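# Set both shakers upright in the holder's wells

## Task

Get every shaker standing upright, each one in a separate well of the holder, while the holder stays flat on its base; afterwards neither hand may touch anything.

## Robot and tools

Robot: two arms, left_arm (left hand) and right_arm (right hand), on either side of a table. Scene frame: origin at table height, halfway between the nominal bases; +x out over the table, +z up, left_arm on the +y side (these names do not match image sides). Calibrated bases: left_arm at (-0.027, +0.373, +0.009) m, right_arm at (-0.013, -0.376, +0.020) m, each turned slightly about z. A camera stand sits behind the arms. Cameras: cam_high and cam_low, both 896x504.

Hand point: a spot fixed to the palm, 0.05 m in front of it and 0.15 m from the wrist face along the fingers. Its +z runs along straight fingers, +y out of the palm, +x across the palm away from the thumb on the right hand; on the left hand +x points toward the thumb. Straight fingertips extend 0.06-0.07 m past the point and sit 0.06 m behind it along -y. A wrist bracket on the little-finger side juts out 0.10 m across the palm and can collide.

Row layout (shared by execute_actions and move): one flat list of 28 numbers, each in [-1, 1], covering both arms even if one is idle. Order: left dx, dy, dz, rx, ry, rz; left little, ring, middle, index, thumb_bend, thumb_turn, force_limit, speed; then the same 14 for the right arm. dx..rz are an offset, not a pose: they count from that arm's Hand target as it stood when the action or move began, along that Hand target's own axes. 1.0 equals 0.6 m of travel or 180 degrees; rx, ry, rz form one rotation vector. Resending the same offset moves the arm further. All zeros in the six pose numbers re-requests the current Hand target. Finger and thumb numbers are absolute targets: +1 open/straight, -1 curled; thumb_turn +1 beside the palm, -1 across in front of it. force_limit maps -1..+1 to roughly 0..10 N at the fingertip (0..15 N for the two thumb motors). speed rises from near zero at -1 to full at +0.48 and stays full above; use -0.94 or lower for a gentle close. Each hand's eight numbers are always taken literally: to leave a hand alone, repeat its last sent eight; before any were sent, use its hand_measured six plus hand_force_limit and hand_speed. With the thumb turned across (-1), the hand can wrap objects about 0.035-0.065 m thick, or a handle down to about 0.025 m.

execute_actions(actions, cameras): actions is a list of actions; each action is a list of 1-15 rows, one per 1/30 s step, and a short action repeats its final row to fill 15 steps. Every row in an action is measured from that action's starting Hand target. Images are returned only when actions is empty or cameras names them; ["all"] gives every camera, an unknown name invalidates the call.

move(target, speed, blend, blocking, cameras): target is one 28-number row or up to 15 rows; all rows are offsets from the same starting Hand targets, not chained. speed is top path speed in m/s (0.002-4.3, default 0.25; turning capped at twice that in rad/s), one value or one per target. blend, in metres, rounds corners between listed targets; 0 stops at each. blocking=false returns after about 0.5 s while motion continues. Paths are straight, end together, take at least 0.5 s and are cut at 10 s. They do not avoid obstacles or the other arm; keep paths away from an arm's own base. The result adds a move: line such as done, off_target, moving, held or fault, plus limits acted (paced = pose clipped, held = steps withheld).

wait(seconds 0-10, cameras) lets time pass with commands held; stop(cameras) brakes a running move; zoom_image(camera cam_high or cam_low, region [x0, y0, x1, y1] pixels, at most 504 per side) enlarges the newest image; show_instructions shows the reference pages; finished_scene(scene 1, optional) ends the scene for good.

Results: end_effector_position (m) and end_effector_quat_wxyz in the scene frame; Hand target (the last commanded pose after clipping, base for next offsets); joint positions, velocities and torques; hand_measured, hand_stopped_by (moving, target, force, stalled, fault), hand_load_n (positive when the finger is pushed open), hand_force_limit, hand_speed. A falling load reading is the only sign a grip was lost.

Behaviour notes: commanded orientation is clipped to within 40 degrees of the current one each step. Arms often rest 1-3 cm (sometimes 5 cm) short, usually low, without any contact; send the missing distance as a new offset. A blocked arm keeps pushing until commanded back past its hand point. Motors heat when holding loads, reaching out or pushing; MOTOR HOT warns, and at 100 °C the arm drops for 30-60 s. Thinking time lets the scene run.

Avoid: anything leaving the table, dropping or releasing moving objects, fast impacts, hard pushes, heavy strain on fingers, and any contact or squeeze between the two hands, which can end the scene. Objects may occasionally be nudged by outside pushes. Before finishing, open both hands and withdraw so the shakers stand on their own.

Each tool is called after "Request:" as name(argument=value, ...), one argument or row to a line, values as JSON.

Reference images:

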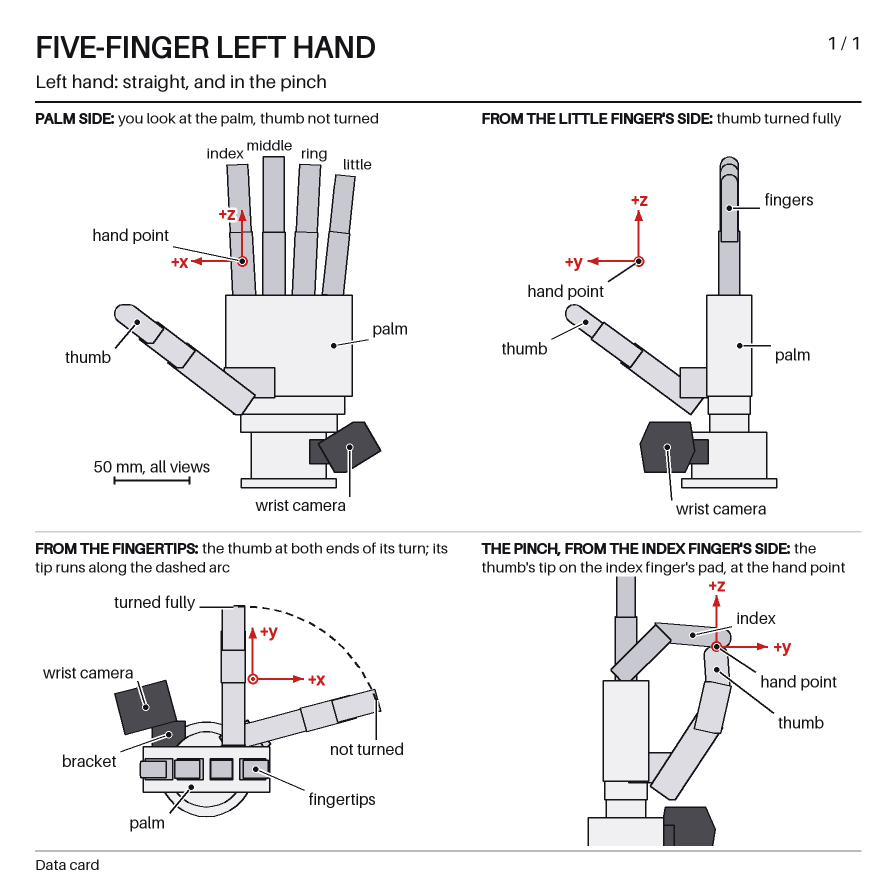

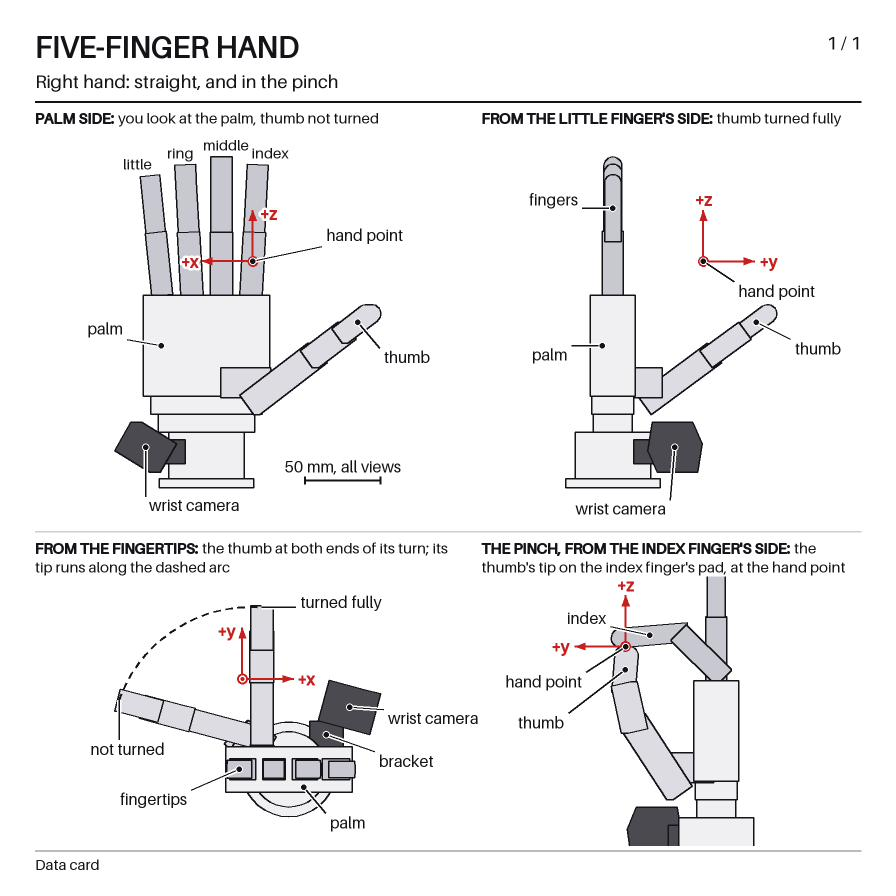

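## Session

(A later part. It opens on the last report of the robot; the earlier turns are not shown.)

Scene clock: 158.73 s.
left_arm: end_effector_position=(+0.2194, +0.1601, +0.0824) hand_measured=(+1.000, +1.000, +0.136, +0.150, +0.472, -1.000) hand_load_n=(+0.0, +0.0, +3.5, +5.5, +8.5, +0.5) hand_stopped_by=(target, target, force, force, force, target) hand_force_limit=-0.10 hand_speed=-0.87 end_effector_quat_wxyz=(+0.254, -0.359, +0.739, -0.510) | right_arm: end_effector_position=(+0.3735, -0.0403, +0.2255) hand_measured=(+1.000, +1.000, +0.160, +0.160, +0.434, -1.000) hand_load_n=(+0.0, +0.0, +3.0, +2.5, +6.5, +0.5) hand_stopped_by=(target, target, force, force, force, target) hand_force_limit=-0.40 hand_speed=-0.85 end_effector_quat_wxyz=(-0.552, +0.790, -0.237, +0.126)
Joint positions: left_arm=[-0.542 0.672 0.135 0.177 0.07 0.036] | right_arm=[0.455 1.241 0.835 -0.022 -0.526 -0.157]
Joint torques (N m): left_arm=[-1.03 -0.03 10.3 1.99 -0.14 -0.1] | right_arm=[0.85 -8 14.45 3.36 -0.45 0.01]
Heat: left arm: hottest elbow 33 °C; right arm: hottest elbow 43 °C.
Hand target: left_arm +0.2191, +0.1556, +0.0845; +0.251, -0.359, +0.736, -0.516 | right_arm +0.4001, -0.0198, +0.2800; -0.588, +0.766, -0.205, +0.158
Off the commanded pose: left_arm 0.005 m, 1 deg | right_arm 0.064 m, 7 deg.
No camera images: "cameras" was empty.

Request:
move(
  target=[0,-0.1723,-0.0627,0,0,0,1,1,-0.1,-0.15,0.15,-1,-0.1,-0.87,0,0,0,0,0,0,1,1,-0.1,-0.1,0.1,-1,-0.4,-0.85],
  speed=0.1,
  cameras=["all"],
)

Request:
zoom_image(
  camera="cam_low",
  region=[400, 190, 500, 290],
)

Scene clock: 161.67 s.
left_arm: end_effector_position=(+0.2084, +0.1670, +0.1477) hand_measured=(+1.000, +1.000, +0.136, +0.150, +0.472, -1.000) hand_load_n=(+0.0, +0.0, +2.5, +4.5, +6.5, +0.5) hand_stopped_by=(target, target, force, force, force, target) hand_force_limit=-0.10 hand_speed=-0.87 end_effector_quat_wxyz=(+0.237, -0.370, +0.757, -0.483) | right_arm: end_effector_position=(+0.3735, -0.0403, +0.2255) hand_measured=(+1.000, +1.000, +0.160, +0.160, +0.434, -1.000) hand_load_n=(+0.0, -0.5, +3.0, +2.5, +6.5, +0.5) hand_stopped_by=(target, target, force, force, force, target) hand_force_limit=-0.40 hand_speed=-0.85 end_effector_quat_wxyz=(-0.552, +0.790, -0.237, +0.126)
Joint positions: left_arm=[-0.543 0.483 0.324 -0.276 0.07 0.036] | right_arm=[0.455 1.241 0.835 -0.022 -0.526 -0.157]
Joint torques (N m): left_arm=[-0.38 -1.55 17.68 1.77 -0.06 -0.07] | right_arm=[1.67 -7.94 14.38 3.12 -0.39 0.07]
Heat: left arm: hottest elbow 34 °C; right arm: hottest elbow 44 °C.
Hand target: left_arm +0.2190, +0.1556, +0.1946; +0.252, -0.359, +0.736, -0.516 | right_arm +0.4001, -0.0198, +0.2800; -0.588, +0.766, -0.205, +0.158
Off the commanded pose: left_arm 0.049 m, 5 deg | right_arm 0.064 m, 7 deg.
move: off_target (left_arm, right_arm)

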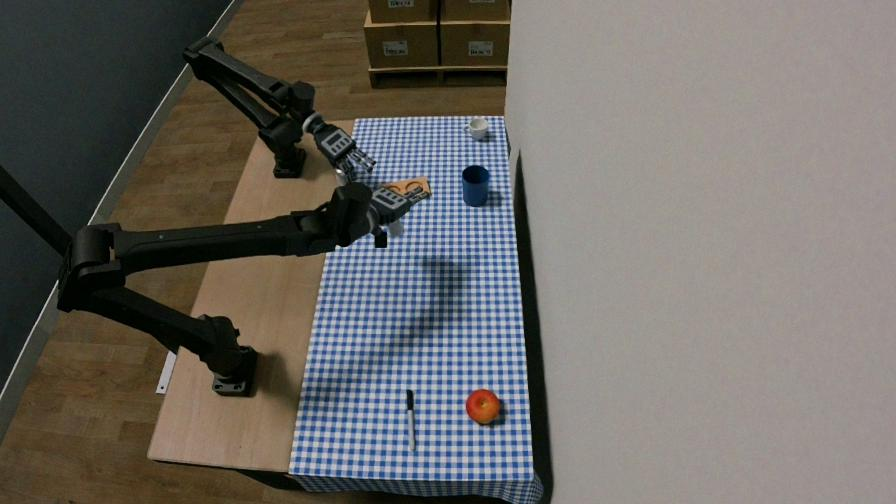

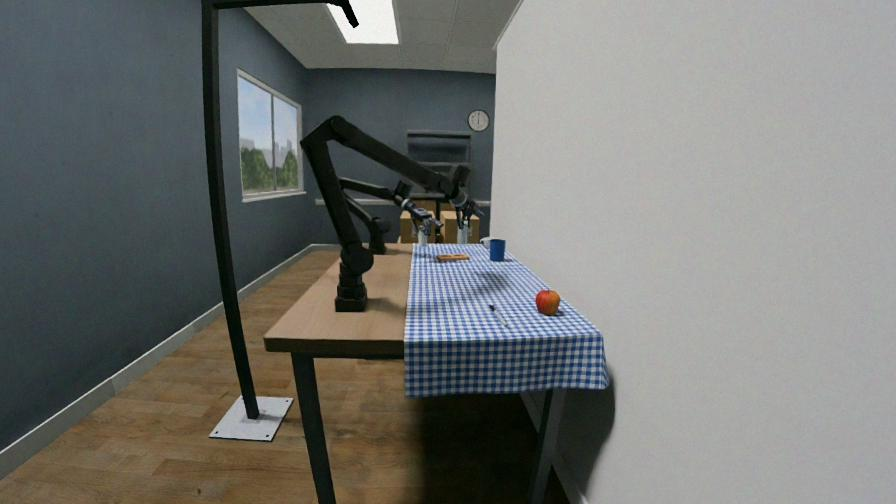

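Scaled by 5.040 from the camera's 896x504 image, which has a finer 1280x720 frame.

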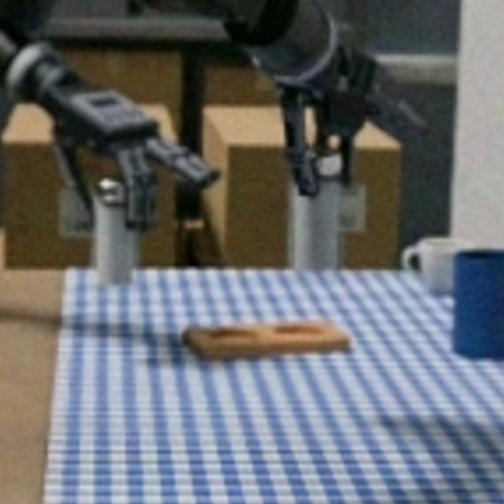

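Request:
move(
  target=[-0.1813,0.0108,0.1143,0,-0.0679,-0.0247,1,1,-0.1,-0.15,0.15,-1,-0.1,-0.87,0.0962,0.0602,-0.2252,0,0,0,1,1,-0.1,-0.1,0.1,-1,-0.4,-0.85],
  speed=0.1,
  cameras=["all"],
)

Request:
zoom_image(
  camera="cam_low",
  region=[400, 190, 500, 290],
)

Request:
zoom_image(
  camera="cam_high",
  region=[350, 130, 450, 230],
)

Scene clock: 171.00 s.
left_arm: end_effector_position=(+0.3032, +0.2099, +0.1212) hand_measured=(+1.000, +1.000, +0.136, +0.150, +0.472, -1.000) hand_load_n=(+0.0, +0.0, +3.0, +4.5, +6.5, +0.5) hand_stopped_by=(target, target, force, force, force, target) hand_force_limit=-0.10 hand_speed=-0.87 end_effector_quat_wxyz=(+0.279, -0.456, +0.713, -0.454) | right_arm: end_effector_position=(+0.3833, -0.1686, +0.2692) hand_measured=(+1.000, +1.000, +0.160, +0.160, +0.434, -1.000) hand_load_n=(+0.0, +0.0, +2.0, +2.5, +7.0, +0.5) hand_stopped_by=(target, target, force, force, force, target) hand_force_limit=-0.40 hand_speed=-0.85 end_effector_quat_wxyz=(-0.583, +0.769, -0.213, +0.150)
Joint positions: left_arm=[-0.278 0.821 0.354 0.017 0.121 0.041] | right_arm=[0.096 1.092 0.809 -0.157 -0.871 -0.327]
Joint torques (N m): left_arm=[0.73 -3.43 16.83 2.86 0.02 0.13] | right_arm=[0.44 -7.59 8.88 1.47 -0.66 0]
Heat: left arm: hottest elbow 37 °C; right arm: hottest elbow 45 °C.
Hand target: left_arm +0.3350, +0.2029, +0.1650; +0.308, -0.440, +0.691, -0.484 | right_arm +0.3800, -0.1698, +0.2800; -0.588, +0.767, -0.205, +0.158
Off the commanded pose: left_arm 0.055 m, 6 deg | right_arm 0.012 m, 1 deg.
move: off_target (left_arm, right_arm)

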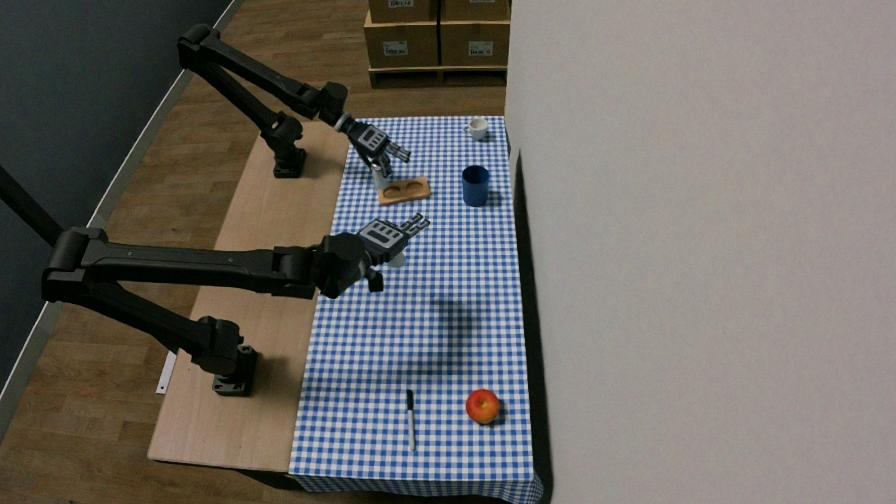

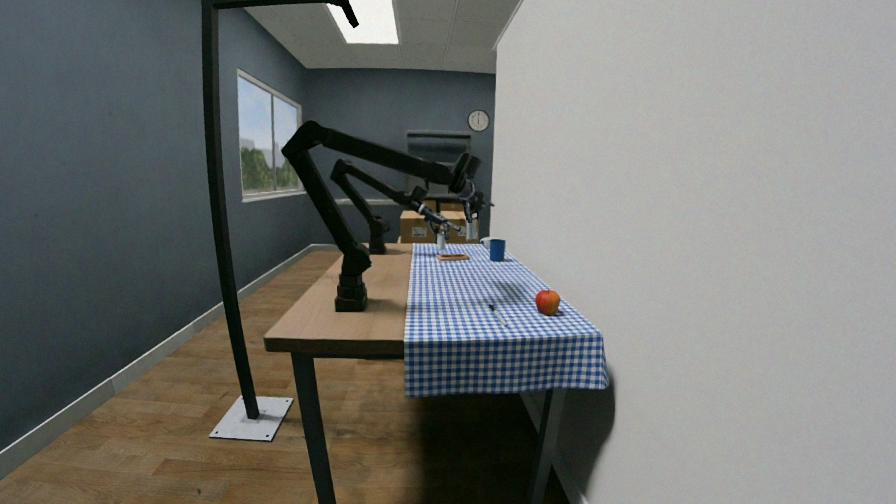

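Scaled by 5.040 from the camera's 896x504 image, which has a finer 1280x720 frame.

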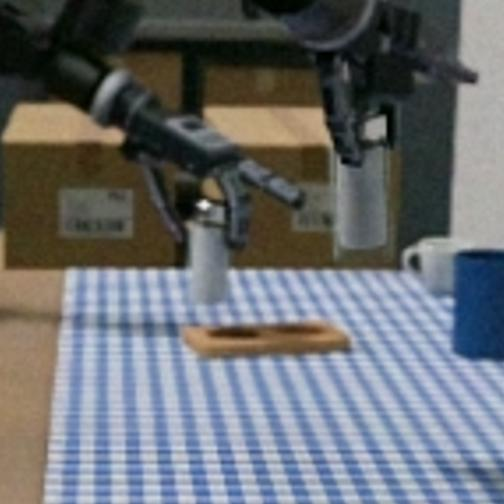

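Scaled by 5.040 from the camera's 896x504 image, which has a finer 1280x720 frame.

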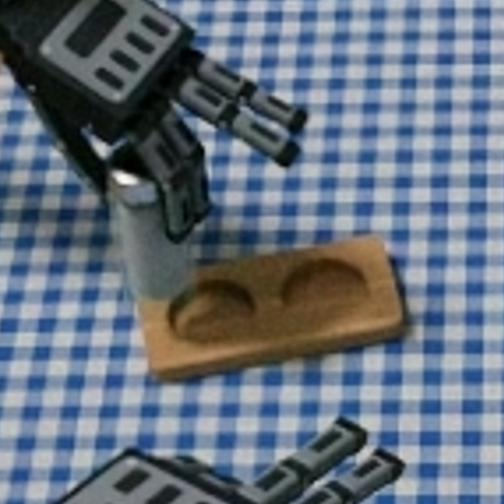

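Request:
move(
  target=[
    [-0.011,-0.0563,-0.0162,0,0,0,1,1,-0.1,-0.15,0.15,-1,-0.1,-0.87,0,0,0,0,0,0,1,1,-0.1,-0.1,0.1,-1,-0.4,-0.85],
    [-0.006,0.0658,0.0015,0,0,0,1,1,-0.1,-0.15,0.15,-1,-0.1,-0.87,0,0,0,0,0,0,1,1,-0.1,-0.1,0.1,-1,-0.4,-0.85],
  ],
  speed=0.08,
  cameras=["all"],
)

Request:
zoom_image(
  camera="cam_low",
  region=[400, 190, 500, 290],
)

Request:
zoom_image(
  camera="cam_high",
  region=[350, 130, 450, 230],
)

Scene clock: 178.07 s.
left_arm: end_effector_position=(+0.3132, +0.2118, +0.1121) hand_measured=(+1.000, +1.000, +0.136, +0.150, +0.472, -1.000) hand_load_n=(+0.0, +0.0, +2.5, +4.5, +6.5, +0.5) hand_stopped_by=(target, target, force, force, force, target) hand_force_limit=-0.10 hand_speed=-0.87 end_effector_quat_wxyz=(+0.293, -0.449, +0.702, -0.470) | right_arm: end_effector_position=(+0.3834, -0.1686, +0.2692) hand_measured=(+1.000, +1.000, +0.160, +0.160, +0.434, -1.000) hand_load_n=(+0.0, +0.0, +2.5, +2.5, +6.5, +0.5) hand_stopped_by=(target, target, force, force, force, target) hand_force_limit=-0.40 hand_speed=-0.85 end_effector_quat_wxyz=(-0.583, +0.769, -0.213, +0.150)
Joint positions: left_arm=[-0.258 0.875 0.316 0.158 0.136 0.045] | right_arm=[0.096 1.092 0.809 -0.157 -0.871 -0.328]
Joint torques (N m): left_arm=[0.67 -4.31 11.55 2.86 0.14 0.18] | right_arm=[0.62 -7.47 8.91 1.57 -0.63 0.03]
Heat: left arm: hottest elbow 37 °C; right arm: hottest elbow 44 °C.
Hand target: left_arm +0.3251, +0.2115, +0.1277; +0.308, -0.440, +0.691, -0.484 | right_arm +0.3800, -0.1698, +0.2800; -0.588, +0.767, -0.205, +0.157
Off the commanded pose: left_arm 0.020 m, 3 deg | right_arm 0.011 m, 1 deg.
move: off_target (left_arm, right_arm)

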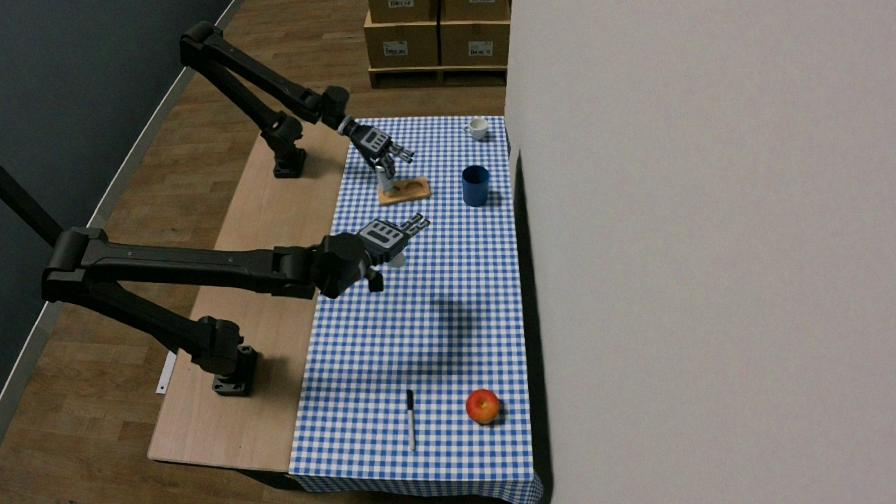

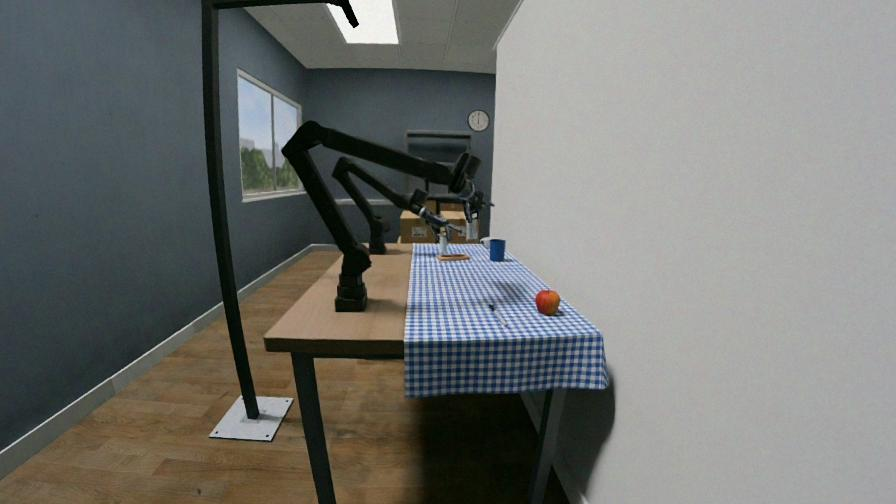

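Scaled by 5.040 from the camera's 896x504 image, which has a finer 1280x720 frame.

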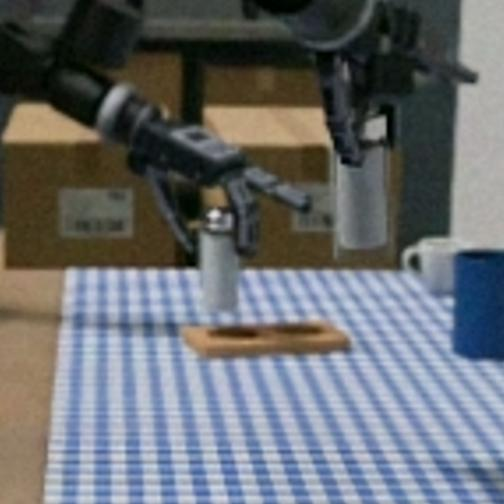

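Scaled by 5.040 from the camera's 896x504 image, which has a finer 1280x720 frame.

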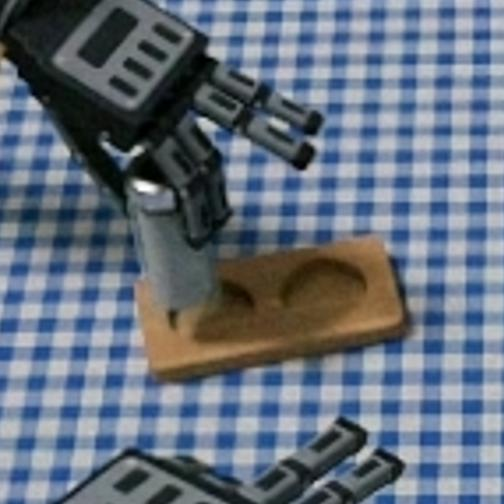

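Request:
move(
  target=[-0.0037,0.0258,0.0155,0,0,0,1,1,-0.1,-0.15,0.15,-1,-0.1,-0.87,0,0,0,0,0,0,1,1,-0.1,-0.1,0.1,-1,-0.4,-0.85],
  speed=0.06,
  cameras=["all"],
)

Request:
zoom_image(
  camera="cam_low",
  region=[420, 210, 480, 270],
)

Request:
zoom_image(
  camera="cam_high",
  region=[350, 130, 450, 230],
)

Scene clock: 182.60 s.
left_arm: end_effector_position=(+0.3192, +0.2105, +0.0995) hand_measured=(+1.000, +1.000, +0.136, +0.150, +0.472, -1.000) hand_load_n=(-0.5, +0.0, +2.5, +4.5, +6.5, +0.5) hand_stopped_by=(target, target, force, force, force, target) hand_force_limit=-0.10 hand_speed=-0.87 end_effector_quat_wxyz=(+0.295, -0.447, +0.699, -0.474) | right_arm: end_effector_position=(+0.3834, -0.1686, +0.2692) hand_measured=(+1.000, +1.000, +0.160, +0.160, +0.434, -1.000) hand_load_n=(-0.5, +0.0, +2.5, +2.5, +6.5, +0.5) hand_stopped_by=(target, target, force, force, force, target) hand_force_limit=-0.40 hand_speed=-0.85 end_effector_quat_wxyz=(-0.583, +0.769, -0.213, +0.150)
Joint positions: left_arm=[-0.254 0.944 0.297 0.256 0.142 0.046] | right_arm=[0.096 1.092 0.809 -0.157 -0.871 -0.328]
Joint torques (N m): left_arm=[1.38 -4.13 10.55 2.78 0.1 0.15] | right_arm=[0.32 -7.88 9.07 1.47 -0.61 0.03]
Heat: left arm: hottest elbow 36 °C; right arm: hottest elbow 44 °C.
Hand target: left_arm +0.3291, +0.2121, +0.1098; +0.308, -0.440, +0.691, -0.484 | right_arm +0.3800, -0.1698, +0.2800; -0.588, +0.767, -0.205, +0.157
Off the commanded pose: left_arm 0.015 m, 2 deg | right_arm 0.011 m, 1 deg.
move: off_target (left_arm, right_arm)

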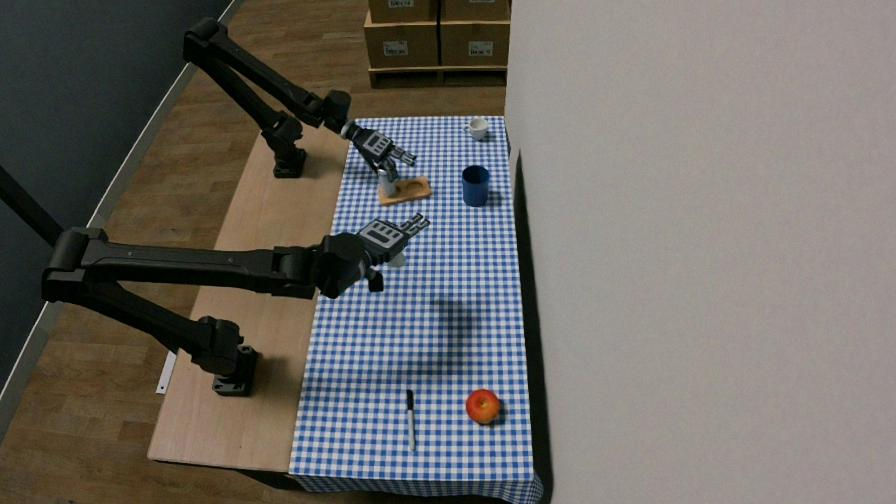

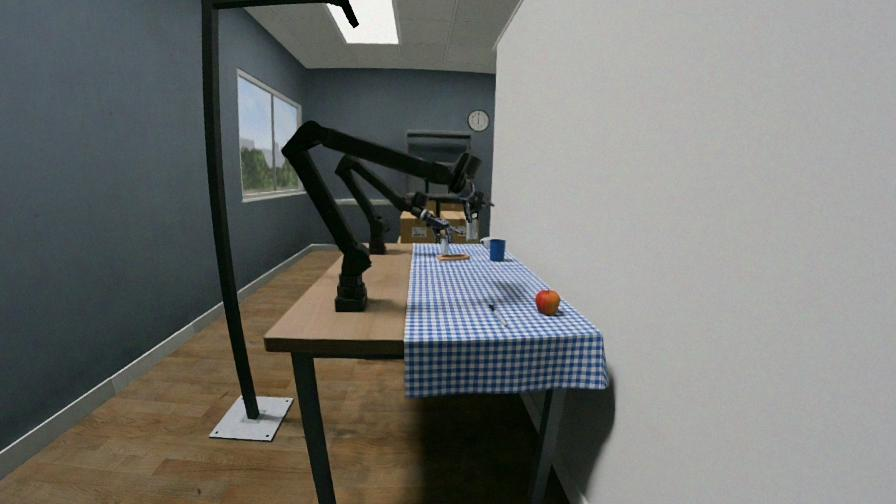

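Scaled by 8.400 from the camera's 896x504 image, which has a finer 1280x720 frame.

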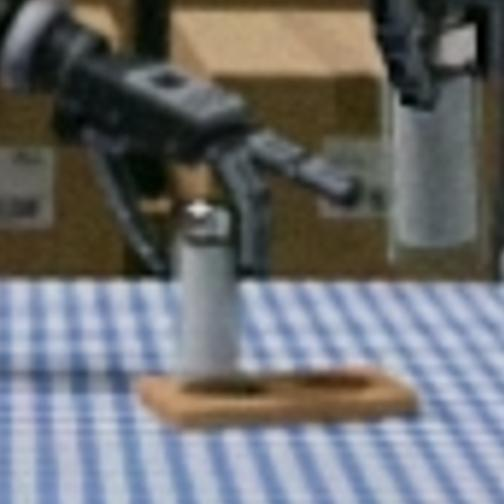

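Scaled by 5.040 from the camera's 896x504 image, which has a finer 1280x720 frame.

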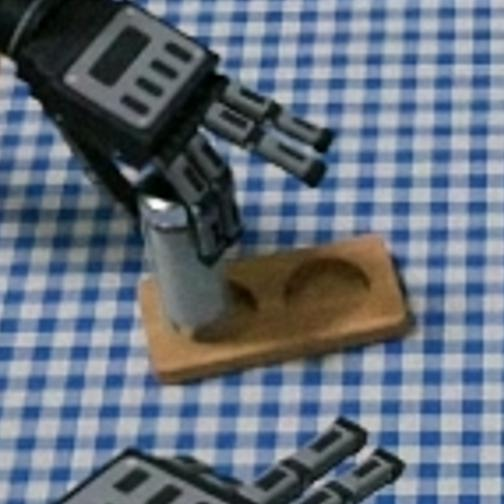

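Request:
move(
  target=[-0.0115,-0.0077,0.011,0,0,0,1,1,-0.1,-0.15,0.15,-1,-0.1,-0.87,0,0,0,0,0,0,1,1,-0.1,-0.1,0.1,-1,-0.4,-0.85],
  speed=0.06,
  cameras=["all"],
)

Request:
zoom_image(
  camera="cam_low",
  region=[420, 210, 480, 270],
)

Request:
zoom_image(
  camera="cam_high",
  region=[350, 130, 450, 230],
)

Scene clock: 186.23 s.
left_arm: end_effector_position=(+0.3227, +0.2149, +0.0974) hand_measured=(+1.000, +1.000, +0.136, +0.150, +0.472, -1.000) hand_load_n=(-0.5, -0.5, +3.5, +4.5, +6.0, +0.5) hand_stopped_by=(target, target, force, force, force, target) hand_force_limit=-0.10 hand_speed=-0.87 end_effector_quat_wxyz=(+0.293, -0.449, +0.697, -0.476) | right_arm: end_effector_position=(+0.3834, -0.1686, +0.2692) hand_measured=(+1.000, +1.000, +0.160, +0.160, +0.434, -1.000) hand_load_n=(+0.0, +0.0, +2.0, +2.5, +6.5, +0.0) hand_stopped_by=(target, target, force, force, force, target) hand_force_limit=-0.40 hand_speed=-0.85 end_effector_quat_wxyz=(-0.583, +0.769, -0.213, +0.150)
Joint positions: left_arm=[-0.229 0.961 0.297 0.273 0.165 0.047] | right_arm=[0.096 1.092 0.809 -0.157 -0.871 -0.328]
Joint torques (N m): left_arm=[0.56 -2.55 12.25 2.3 0.14 0.19] | right_arm=[0.44 -7.65 8.94 1.31 -0.64 0.09]
Heat: left arm: hottest elbow 36 °C; right arm: hottest elbow 43 °C.
Hand target: left_arm +0.3391, +0.2150, +0.1119; +0.308, -0.440, +0.691, -0.484 | right_arm +0.3800, -0.1698, +0.2800; -0.588, +0.767, -0.205, +0.157
Off the commanded pose: left_arm 0.022 m, 2 deg | right_arm 0.011 m, 1 deg.
move: off_target (left_arm, right_arm)

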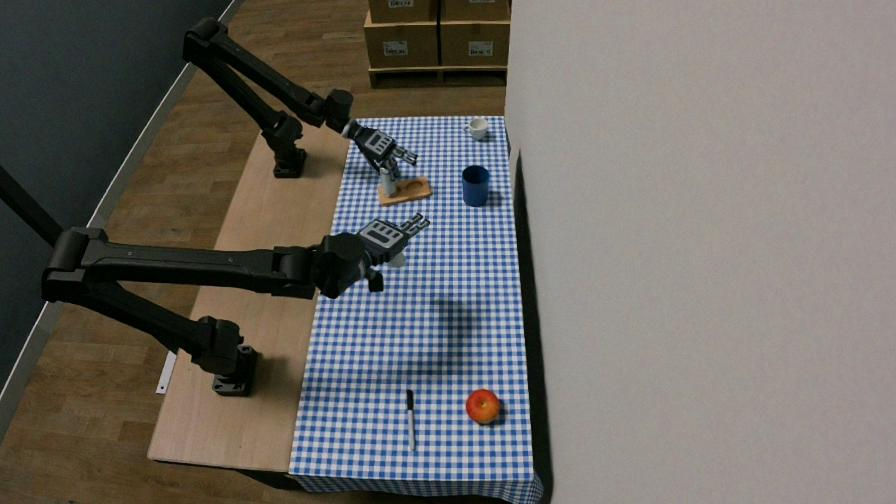

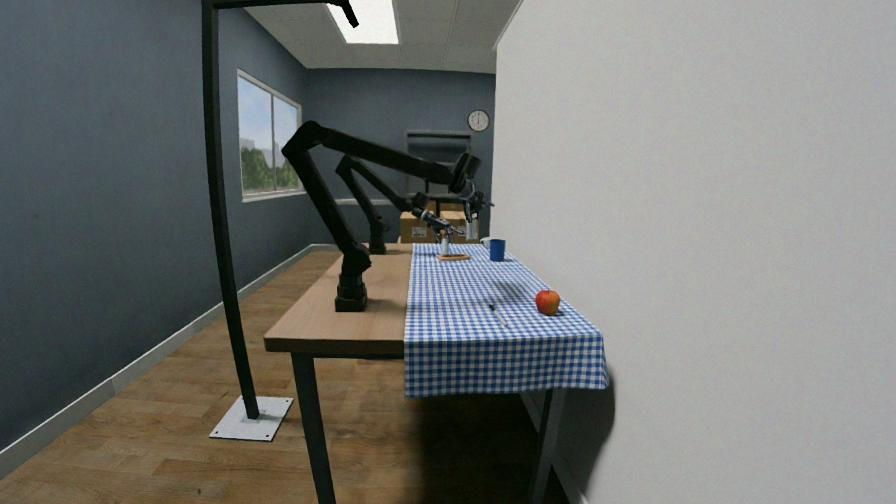

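Scaled by 8.400 from the camera's 896x504 image, which has a finer 1280x720 frame.

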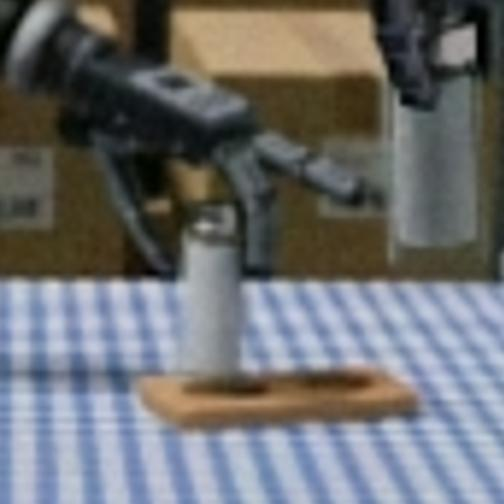

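Scaled by 5.040 from the camera's 896x504 image, which has a finer 1280x720 frame.

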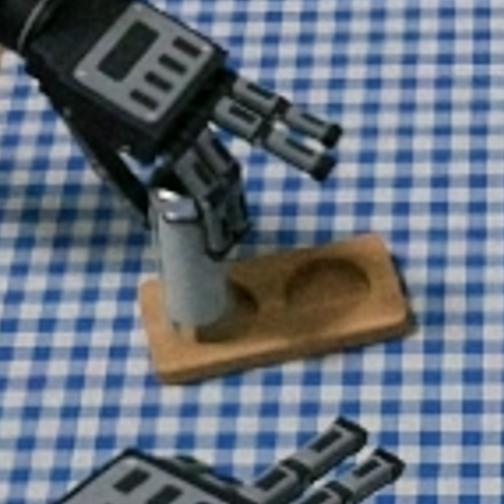

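Request:
move(
  target=[
    [-0.0063,-0.0595,-0.0072,0,0,0,1,1,-0.1,-0.15,0.15,-1,-0.1,-0.87,0,0,0,0,0,0,1,1,-0.1,-0.1,0.1,-1,-0.4,-0.85],
    [0.0037,-0.0118,-0.0045,0,0,0,1,1,-0.1,-0.15,0.15,-1,-0.1,-0.87,0,0,0,0,0,0,1,1,-0.1,-0.1,0.1,-1,-0.4,-0.85],
  ],
  speed=0.08,
  cameras=["all"],
)

Request:
zoom_image(
  camera="cam_low",
  region=[420, 210, 480, 270],
)

Request:
zoom_image(
  camera="cam_high",
  region=[350, 130, 450, 230],
)

Scene clock: 191.93 s.
left_arm: end_effector_position=(+0.3281, +0.2175, +0.1048) hand_measured=(+1.000, +1.000, +0.136, +0.150, +0.472, -1.000) hand_load_n=(+0.0, +0.0, +2.5, +3.5, +6.0, +0.5) hand_stopped_by=(target, target, force, force, force, target) hand_force_limit=-0.10 hand_speed=-0.87 end_effector_quat_wxyz=(+0.295, -0.451, +0.700, -0.469) | right_arm: end_effector_position=(+0.3834, -0.1686, +0.2692) hand_measured=(+1.000, +1.000, +0.160, +0.160, +0.434, -1.000) hand_load_n=(+0.0, +0.0, +2.0, +2.5, +6.5, +0.5) hand_stopped_by=(target, target, force, force, force, target) hand_force_limit=-0.40 hand_speed=-0.85 end_effector_quat_wxyz=(-0.583, +0.769, -0.213, +0.150)
Joint positions: left_arm=[-0.222 0.953 0.326 0.226 0.163 0.058] | right_arm=[0.096 1.092 0.809 -0.157 -0.871 -0.328]
Joint torques (N m): left_arm=[-0.21 -4.84 11.17 2.77 -0.02 0.08] | right_arm=[0.09 -8.23 9.01 1.69 -0.64 0.06]
Heat: left arm: hottest elbow 36 °C; right arm: hottest elbow 43 °C.
Hand target: left_arm +0.3381, +0.2131, +0.1195; +0.308, -0.440, +0.691, -0.484 | right_arm +0.3800, -0.1698, +0.2800; -0.588, +0.767, -0.205, +0.157
Off the commanded pose: left_arm 0.018 m, 3 deg | right_arm 0.011 m, 1 deg.
move: off_target (left_arm, right_arm)

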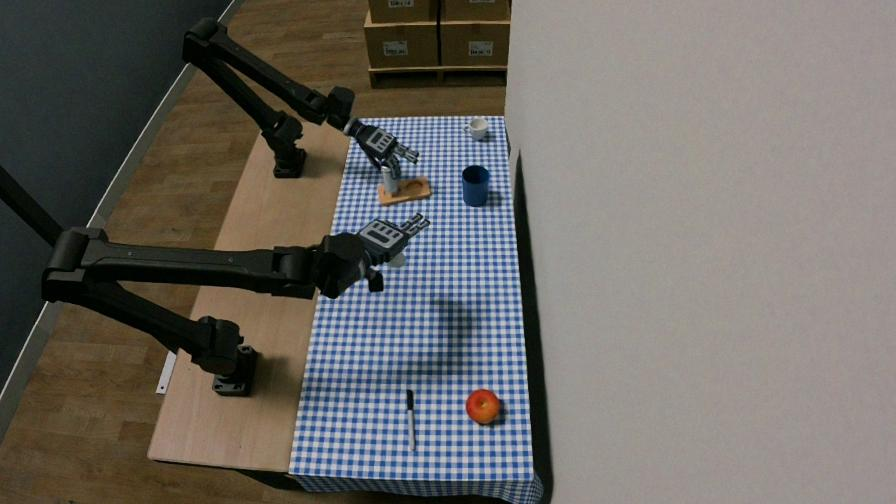

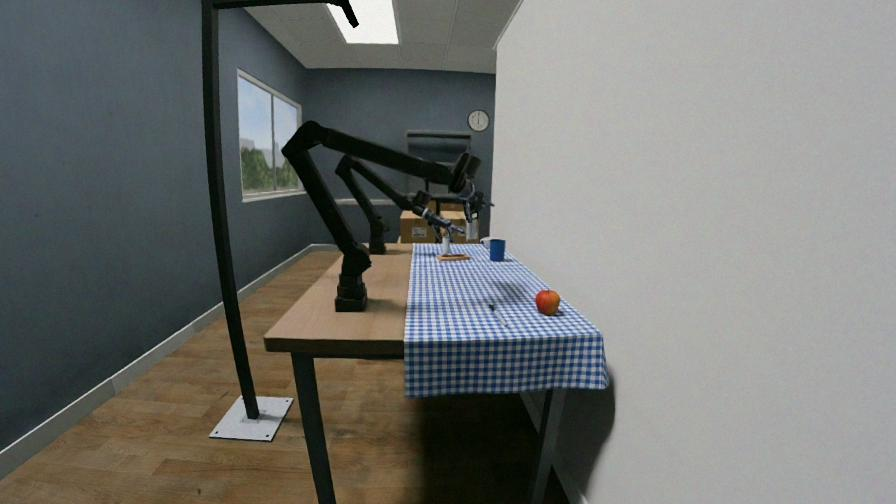

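Scaled by 8.400 from the camera's 896x504 image, which has a finer 1280x720 frame.

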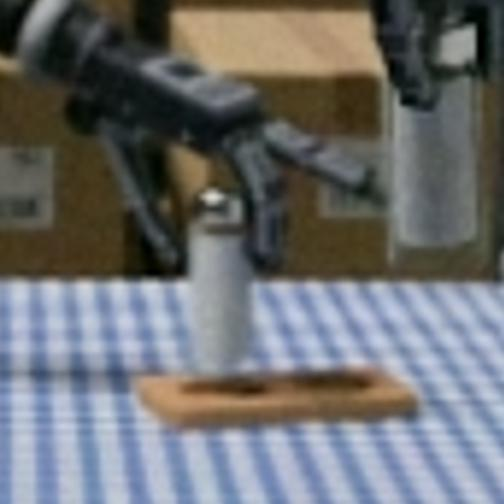

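Scaled by 5.040 from the camera's 896x504 image, which has a finer 1280x720 frame.

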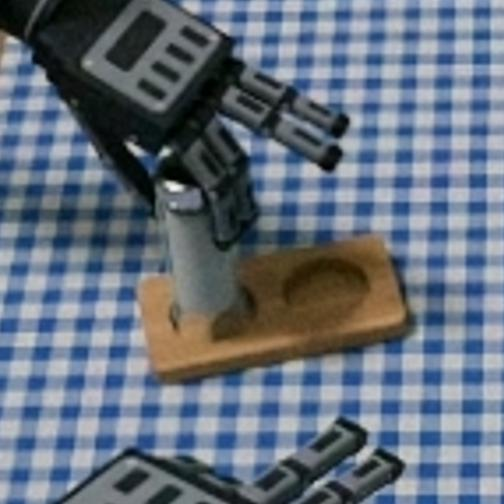

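Request:
move(
  target=[0.0055,0.0297,0.0135,0,0,0,1,1,-0.1,-0.15,0.15,-1,-0.1,-0.87,0,0,0,0,0,0,1,1,-0.1,-0.1,0.1,-1,-0.4,-0.85],
  speed=0.05,
  cameras=["all"],
)

Request:
zoom_image(
  camera="cam_low",
  region=[420, 210, 480, 270],
)

Request:
zoom_image(
  camera="cam_high",
  region=[350, 130, 450, 230],
)

Scene clock: 196.00 s.
left_arm: end_effector_position=(+0.3323, +0.2156, +0.0907) hand_measured=(+1.000, +1.000, +0.136, +0.150, +0.472, -1.000) hand_load_n=(+0.0, +0.0, +2.5, +3.5, +5.0, +0.5) hand_stopped_by=(target, target, force, force, force, target) hand_force_limit=-0.10 hand_speed=-0.87 end_effector_quat_wxyz=(+0.301, -0.448, +0.697, -0.472) | right_arm: end_effector_position=(+0.3834, -0.1686, +0.2692) hand_measured=(+1.000, +1.000, +0.160, +0.160, +0.434, -1.000) hand_load_n=(+0.0, +0.0, +2.0, +3.0, +7.0, +0.5) hand_stopped_by=(target, target, force, force, force, target) hand_force_limit=-0.40 hand_speed=-0.85 end_effector_quat_wxyz=(-0.583, +0.769, -0.213, +0.150)
Joint positions: left_arm=[-0.23 1.02 0.302 0.33 0.15 0.058] | right_arm=[0.096 1.092 0.809 -0.157 -0.871 -0.328]
Joint torques (N m): left_arm=[-0.67 -3.96 9.83 2.76 -0.11 0.05] | right_arm=[-0.09 -8.64 9.03 1.5 -0.63 -0.03]
Heat: left arm: hottest elbow 35 °C; right arm: hottest elbow 43 °C.
Hand target: left_arm +0.3382, +0.2095, +0.1001; +0.308, -0.440, +0.691, -0.484 | right_arm +0.3800, -0.1698, +0.2800; -0.588, +0.767, -0.205, +0.157
Off the commanded pose: left_arm 0.013 m, 2 deg | right_arm 0.011 m, 1 deg.
move: off_target (left_arm, right_arm)

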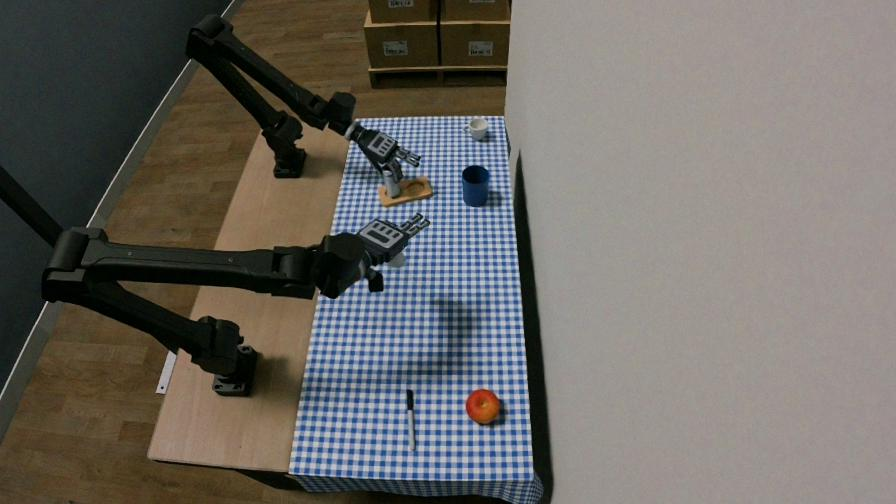

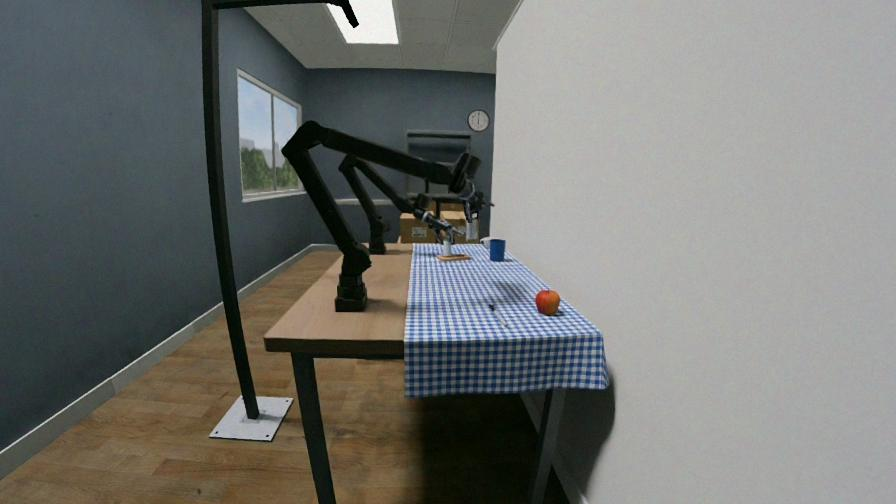

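Scaled by 8.400 from the camera's 896x504 image, which has a finer 1280x720 frame.

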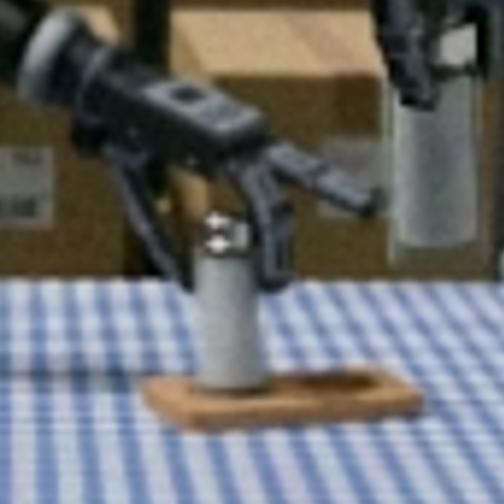

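Scaled by 5.040 from the camera's 896x504 image, which has a finer 1280x720 frame.

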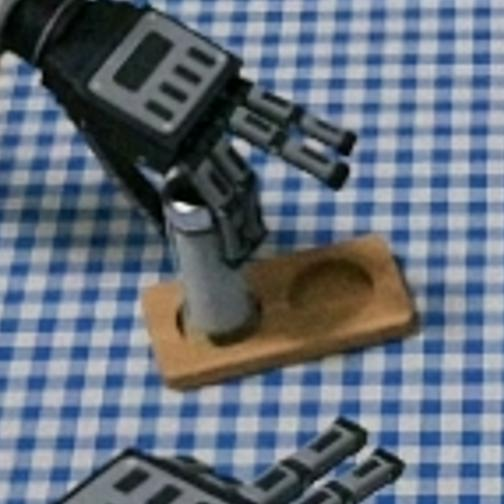

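Request:
move(
  target=[
    [0,0.0094,0.0034,0,0,0,1,1,-0.1,-0.15,0.15,-1,-0.1,-0.87,0,0,0,0,0,0,1,1,-0.1,-0.1,0.1,-1,-0.4,-0.85],
    [0,0.0094,0.0034,0,0,0,1,1,0.5,0.5,0.9,-1,-0.1,-0.8,0,0,0,0,0,0,1,1,-0.1,-0.1,0.1,-1,-0.4,-0.85],
  ],
  speed=0.04,
  cameras=["all"],
)

Request:
zoom_image(
  camera="cam_low",
  region=[420, 210, 480, 270],
)

Request:
zoom_image(
  camera="cam_high",
  region=[350, 130, 450, 230],
)

Scene clock: 201.70 s.
left_arm: end_effector_position=(+0.3363, +0.2143, +0.0923) hand_measured=(+1.000, +1.000, +0.500, +0.500, +0.900, -1.000) hand_load_n=(+0.0, +0.0, +0.0, +0.0, +0.0, +0.0) hand_stopped_by=(target, target, target, target, target, target) hand_force_limit=-0.10 hand_speed=-0.80 end_effector_quat_wxyz=(+0.308, -0.443, +0.692, -0.479) | right_arm: end_effector_position=(+0.3834, -0.1686, +0.2692) hand_measured=(+1.000, +1.000, +0.160, +0.160, +0.434, -1.000) hand_load_n=(+0.0, +0.0, +2.0, +2.5, +6.5, +0.5) hand_stopped_by=(target, target, force, force, force, target) hand_force_limit=-0.40 hand_speed=-0.85 end_effector_quat_wxyz=(-0.583, +0.769, -0.213, +0.150)
Joint positions: left_arm=[-0.23 1.036 0.297 0.376 0.15 0.058] | right_arm=[0.096 1.092 0.809 -0.157 -0.871 -0.328]
Joint torques (N m): left_arm=[-0.79 -4.48 9.17 2.1 -0.08 0.04] | right_arm=[0.03 -7.82 8.95 1.43 -0.6 0.1]
Heat: left arm: hottest elbow 34 °C; right arm: hottest elbow 42 °C.
Hand target: left_arm +0.3381, +0.2094, +0.0940; +0.308, -0.440, +0.691, -0.484 | right_arm +0.3800, -0.1698, +0.2800; -0.588, +0.767, -0.205, +0.157
Off the commanded pose: left_arm 0.006 m, 1 deg | right_arm 0.011 m, 1 deg.
move: off_target (right_arm)

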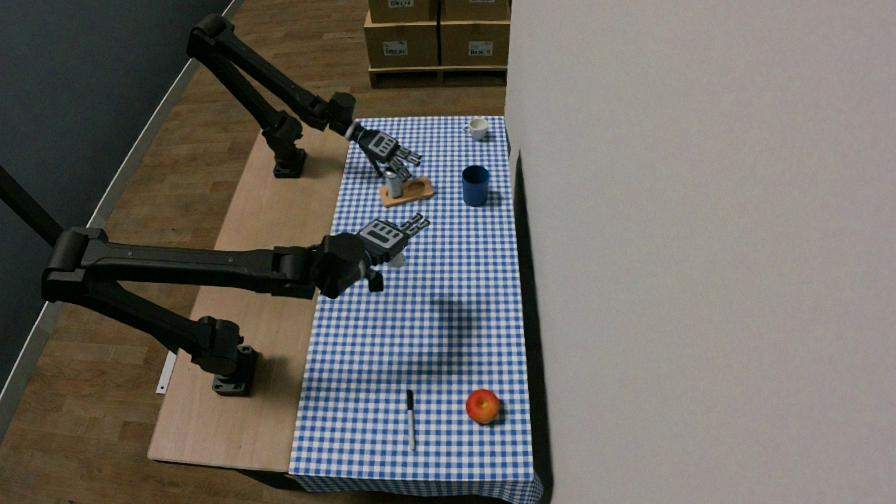

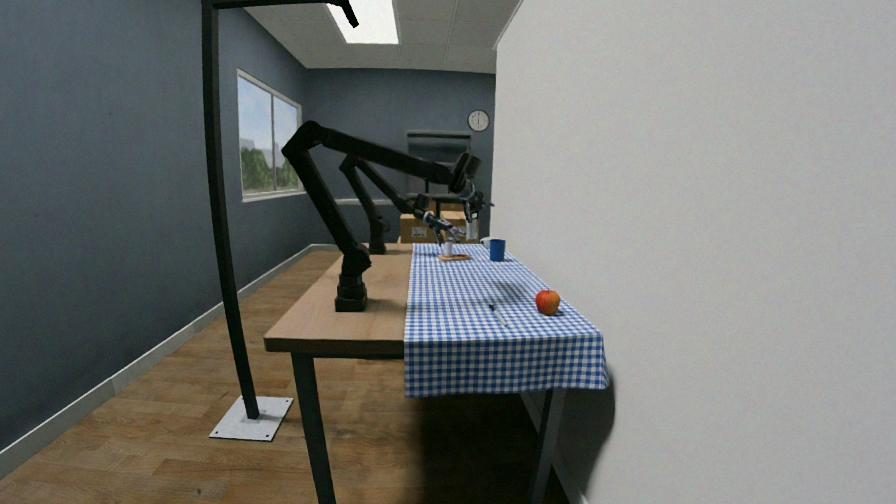

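Scaled by 8.400 from the camera's 896x504 image, which has a finer 1280x720 frame.

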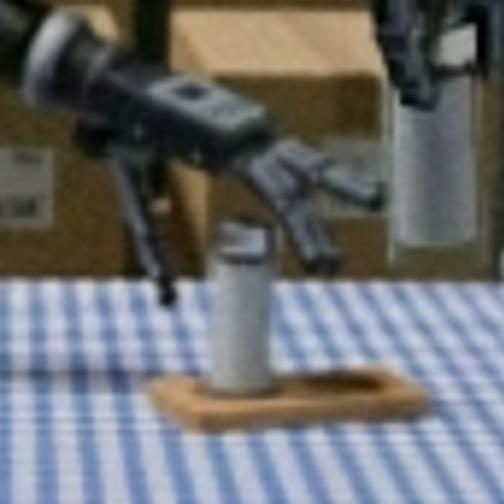

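Scaled by 5.040 from the camera's 896x504 image, which has a finer 1280x720 frame.

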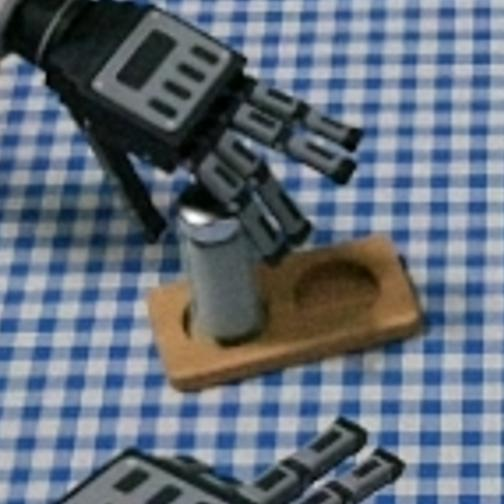

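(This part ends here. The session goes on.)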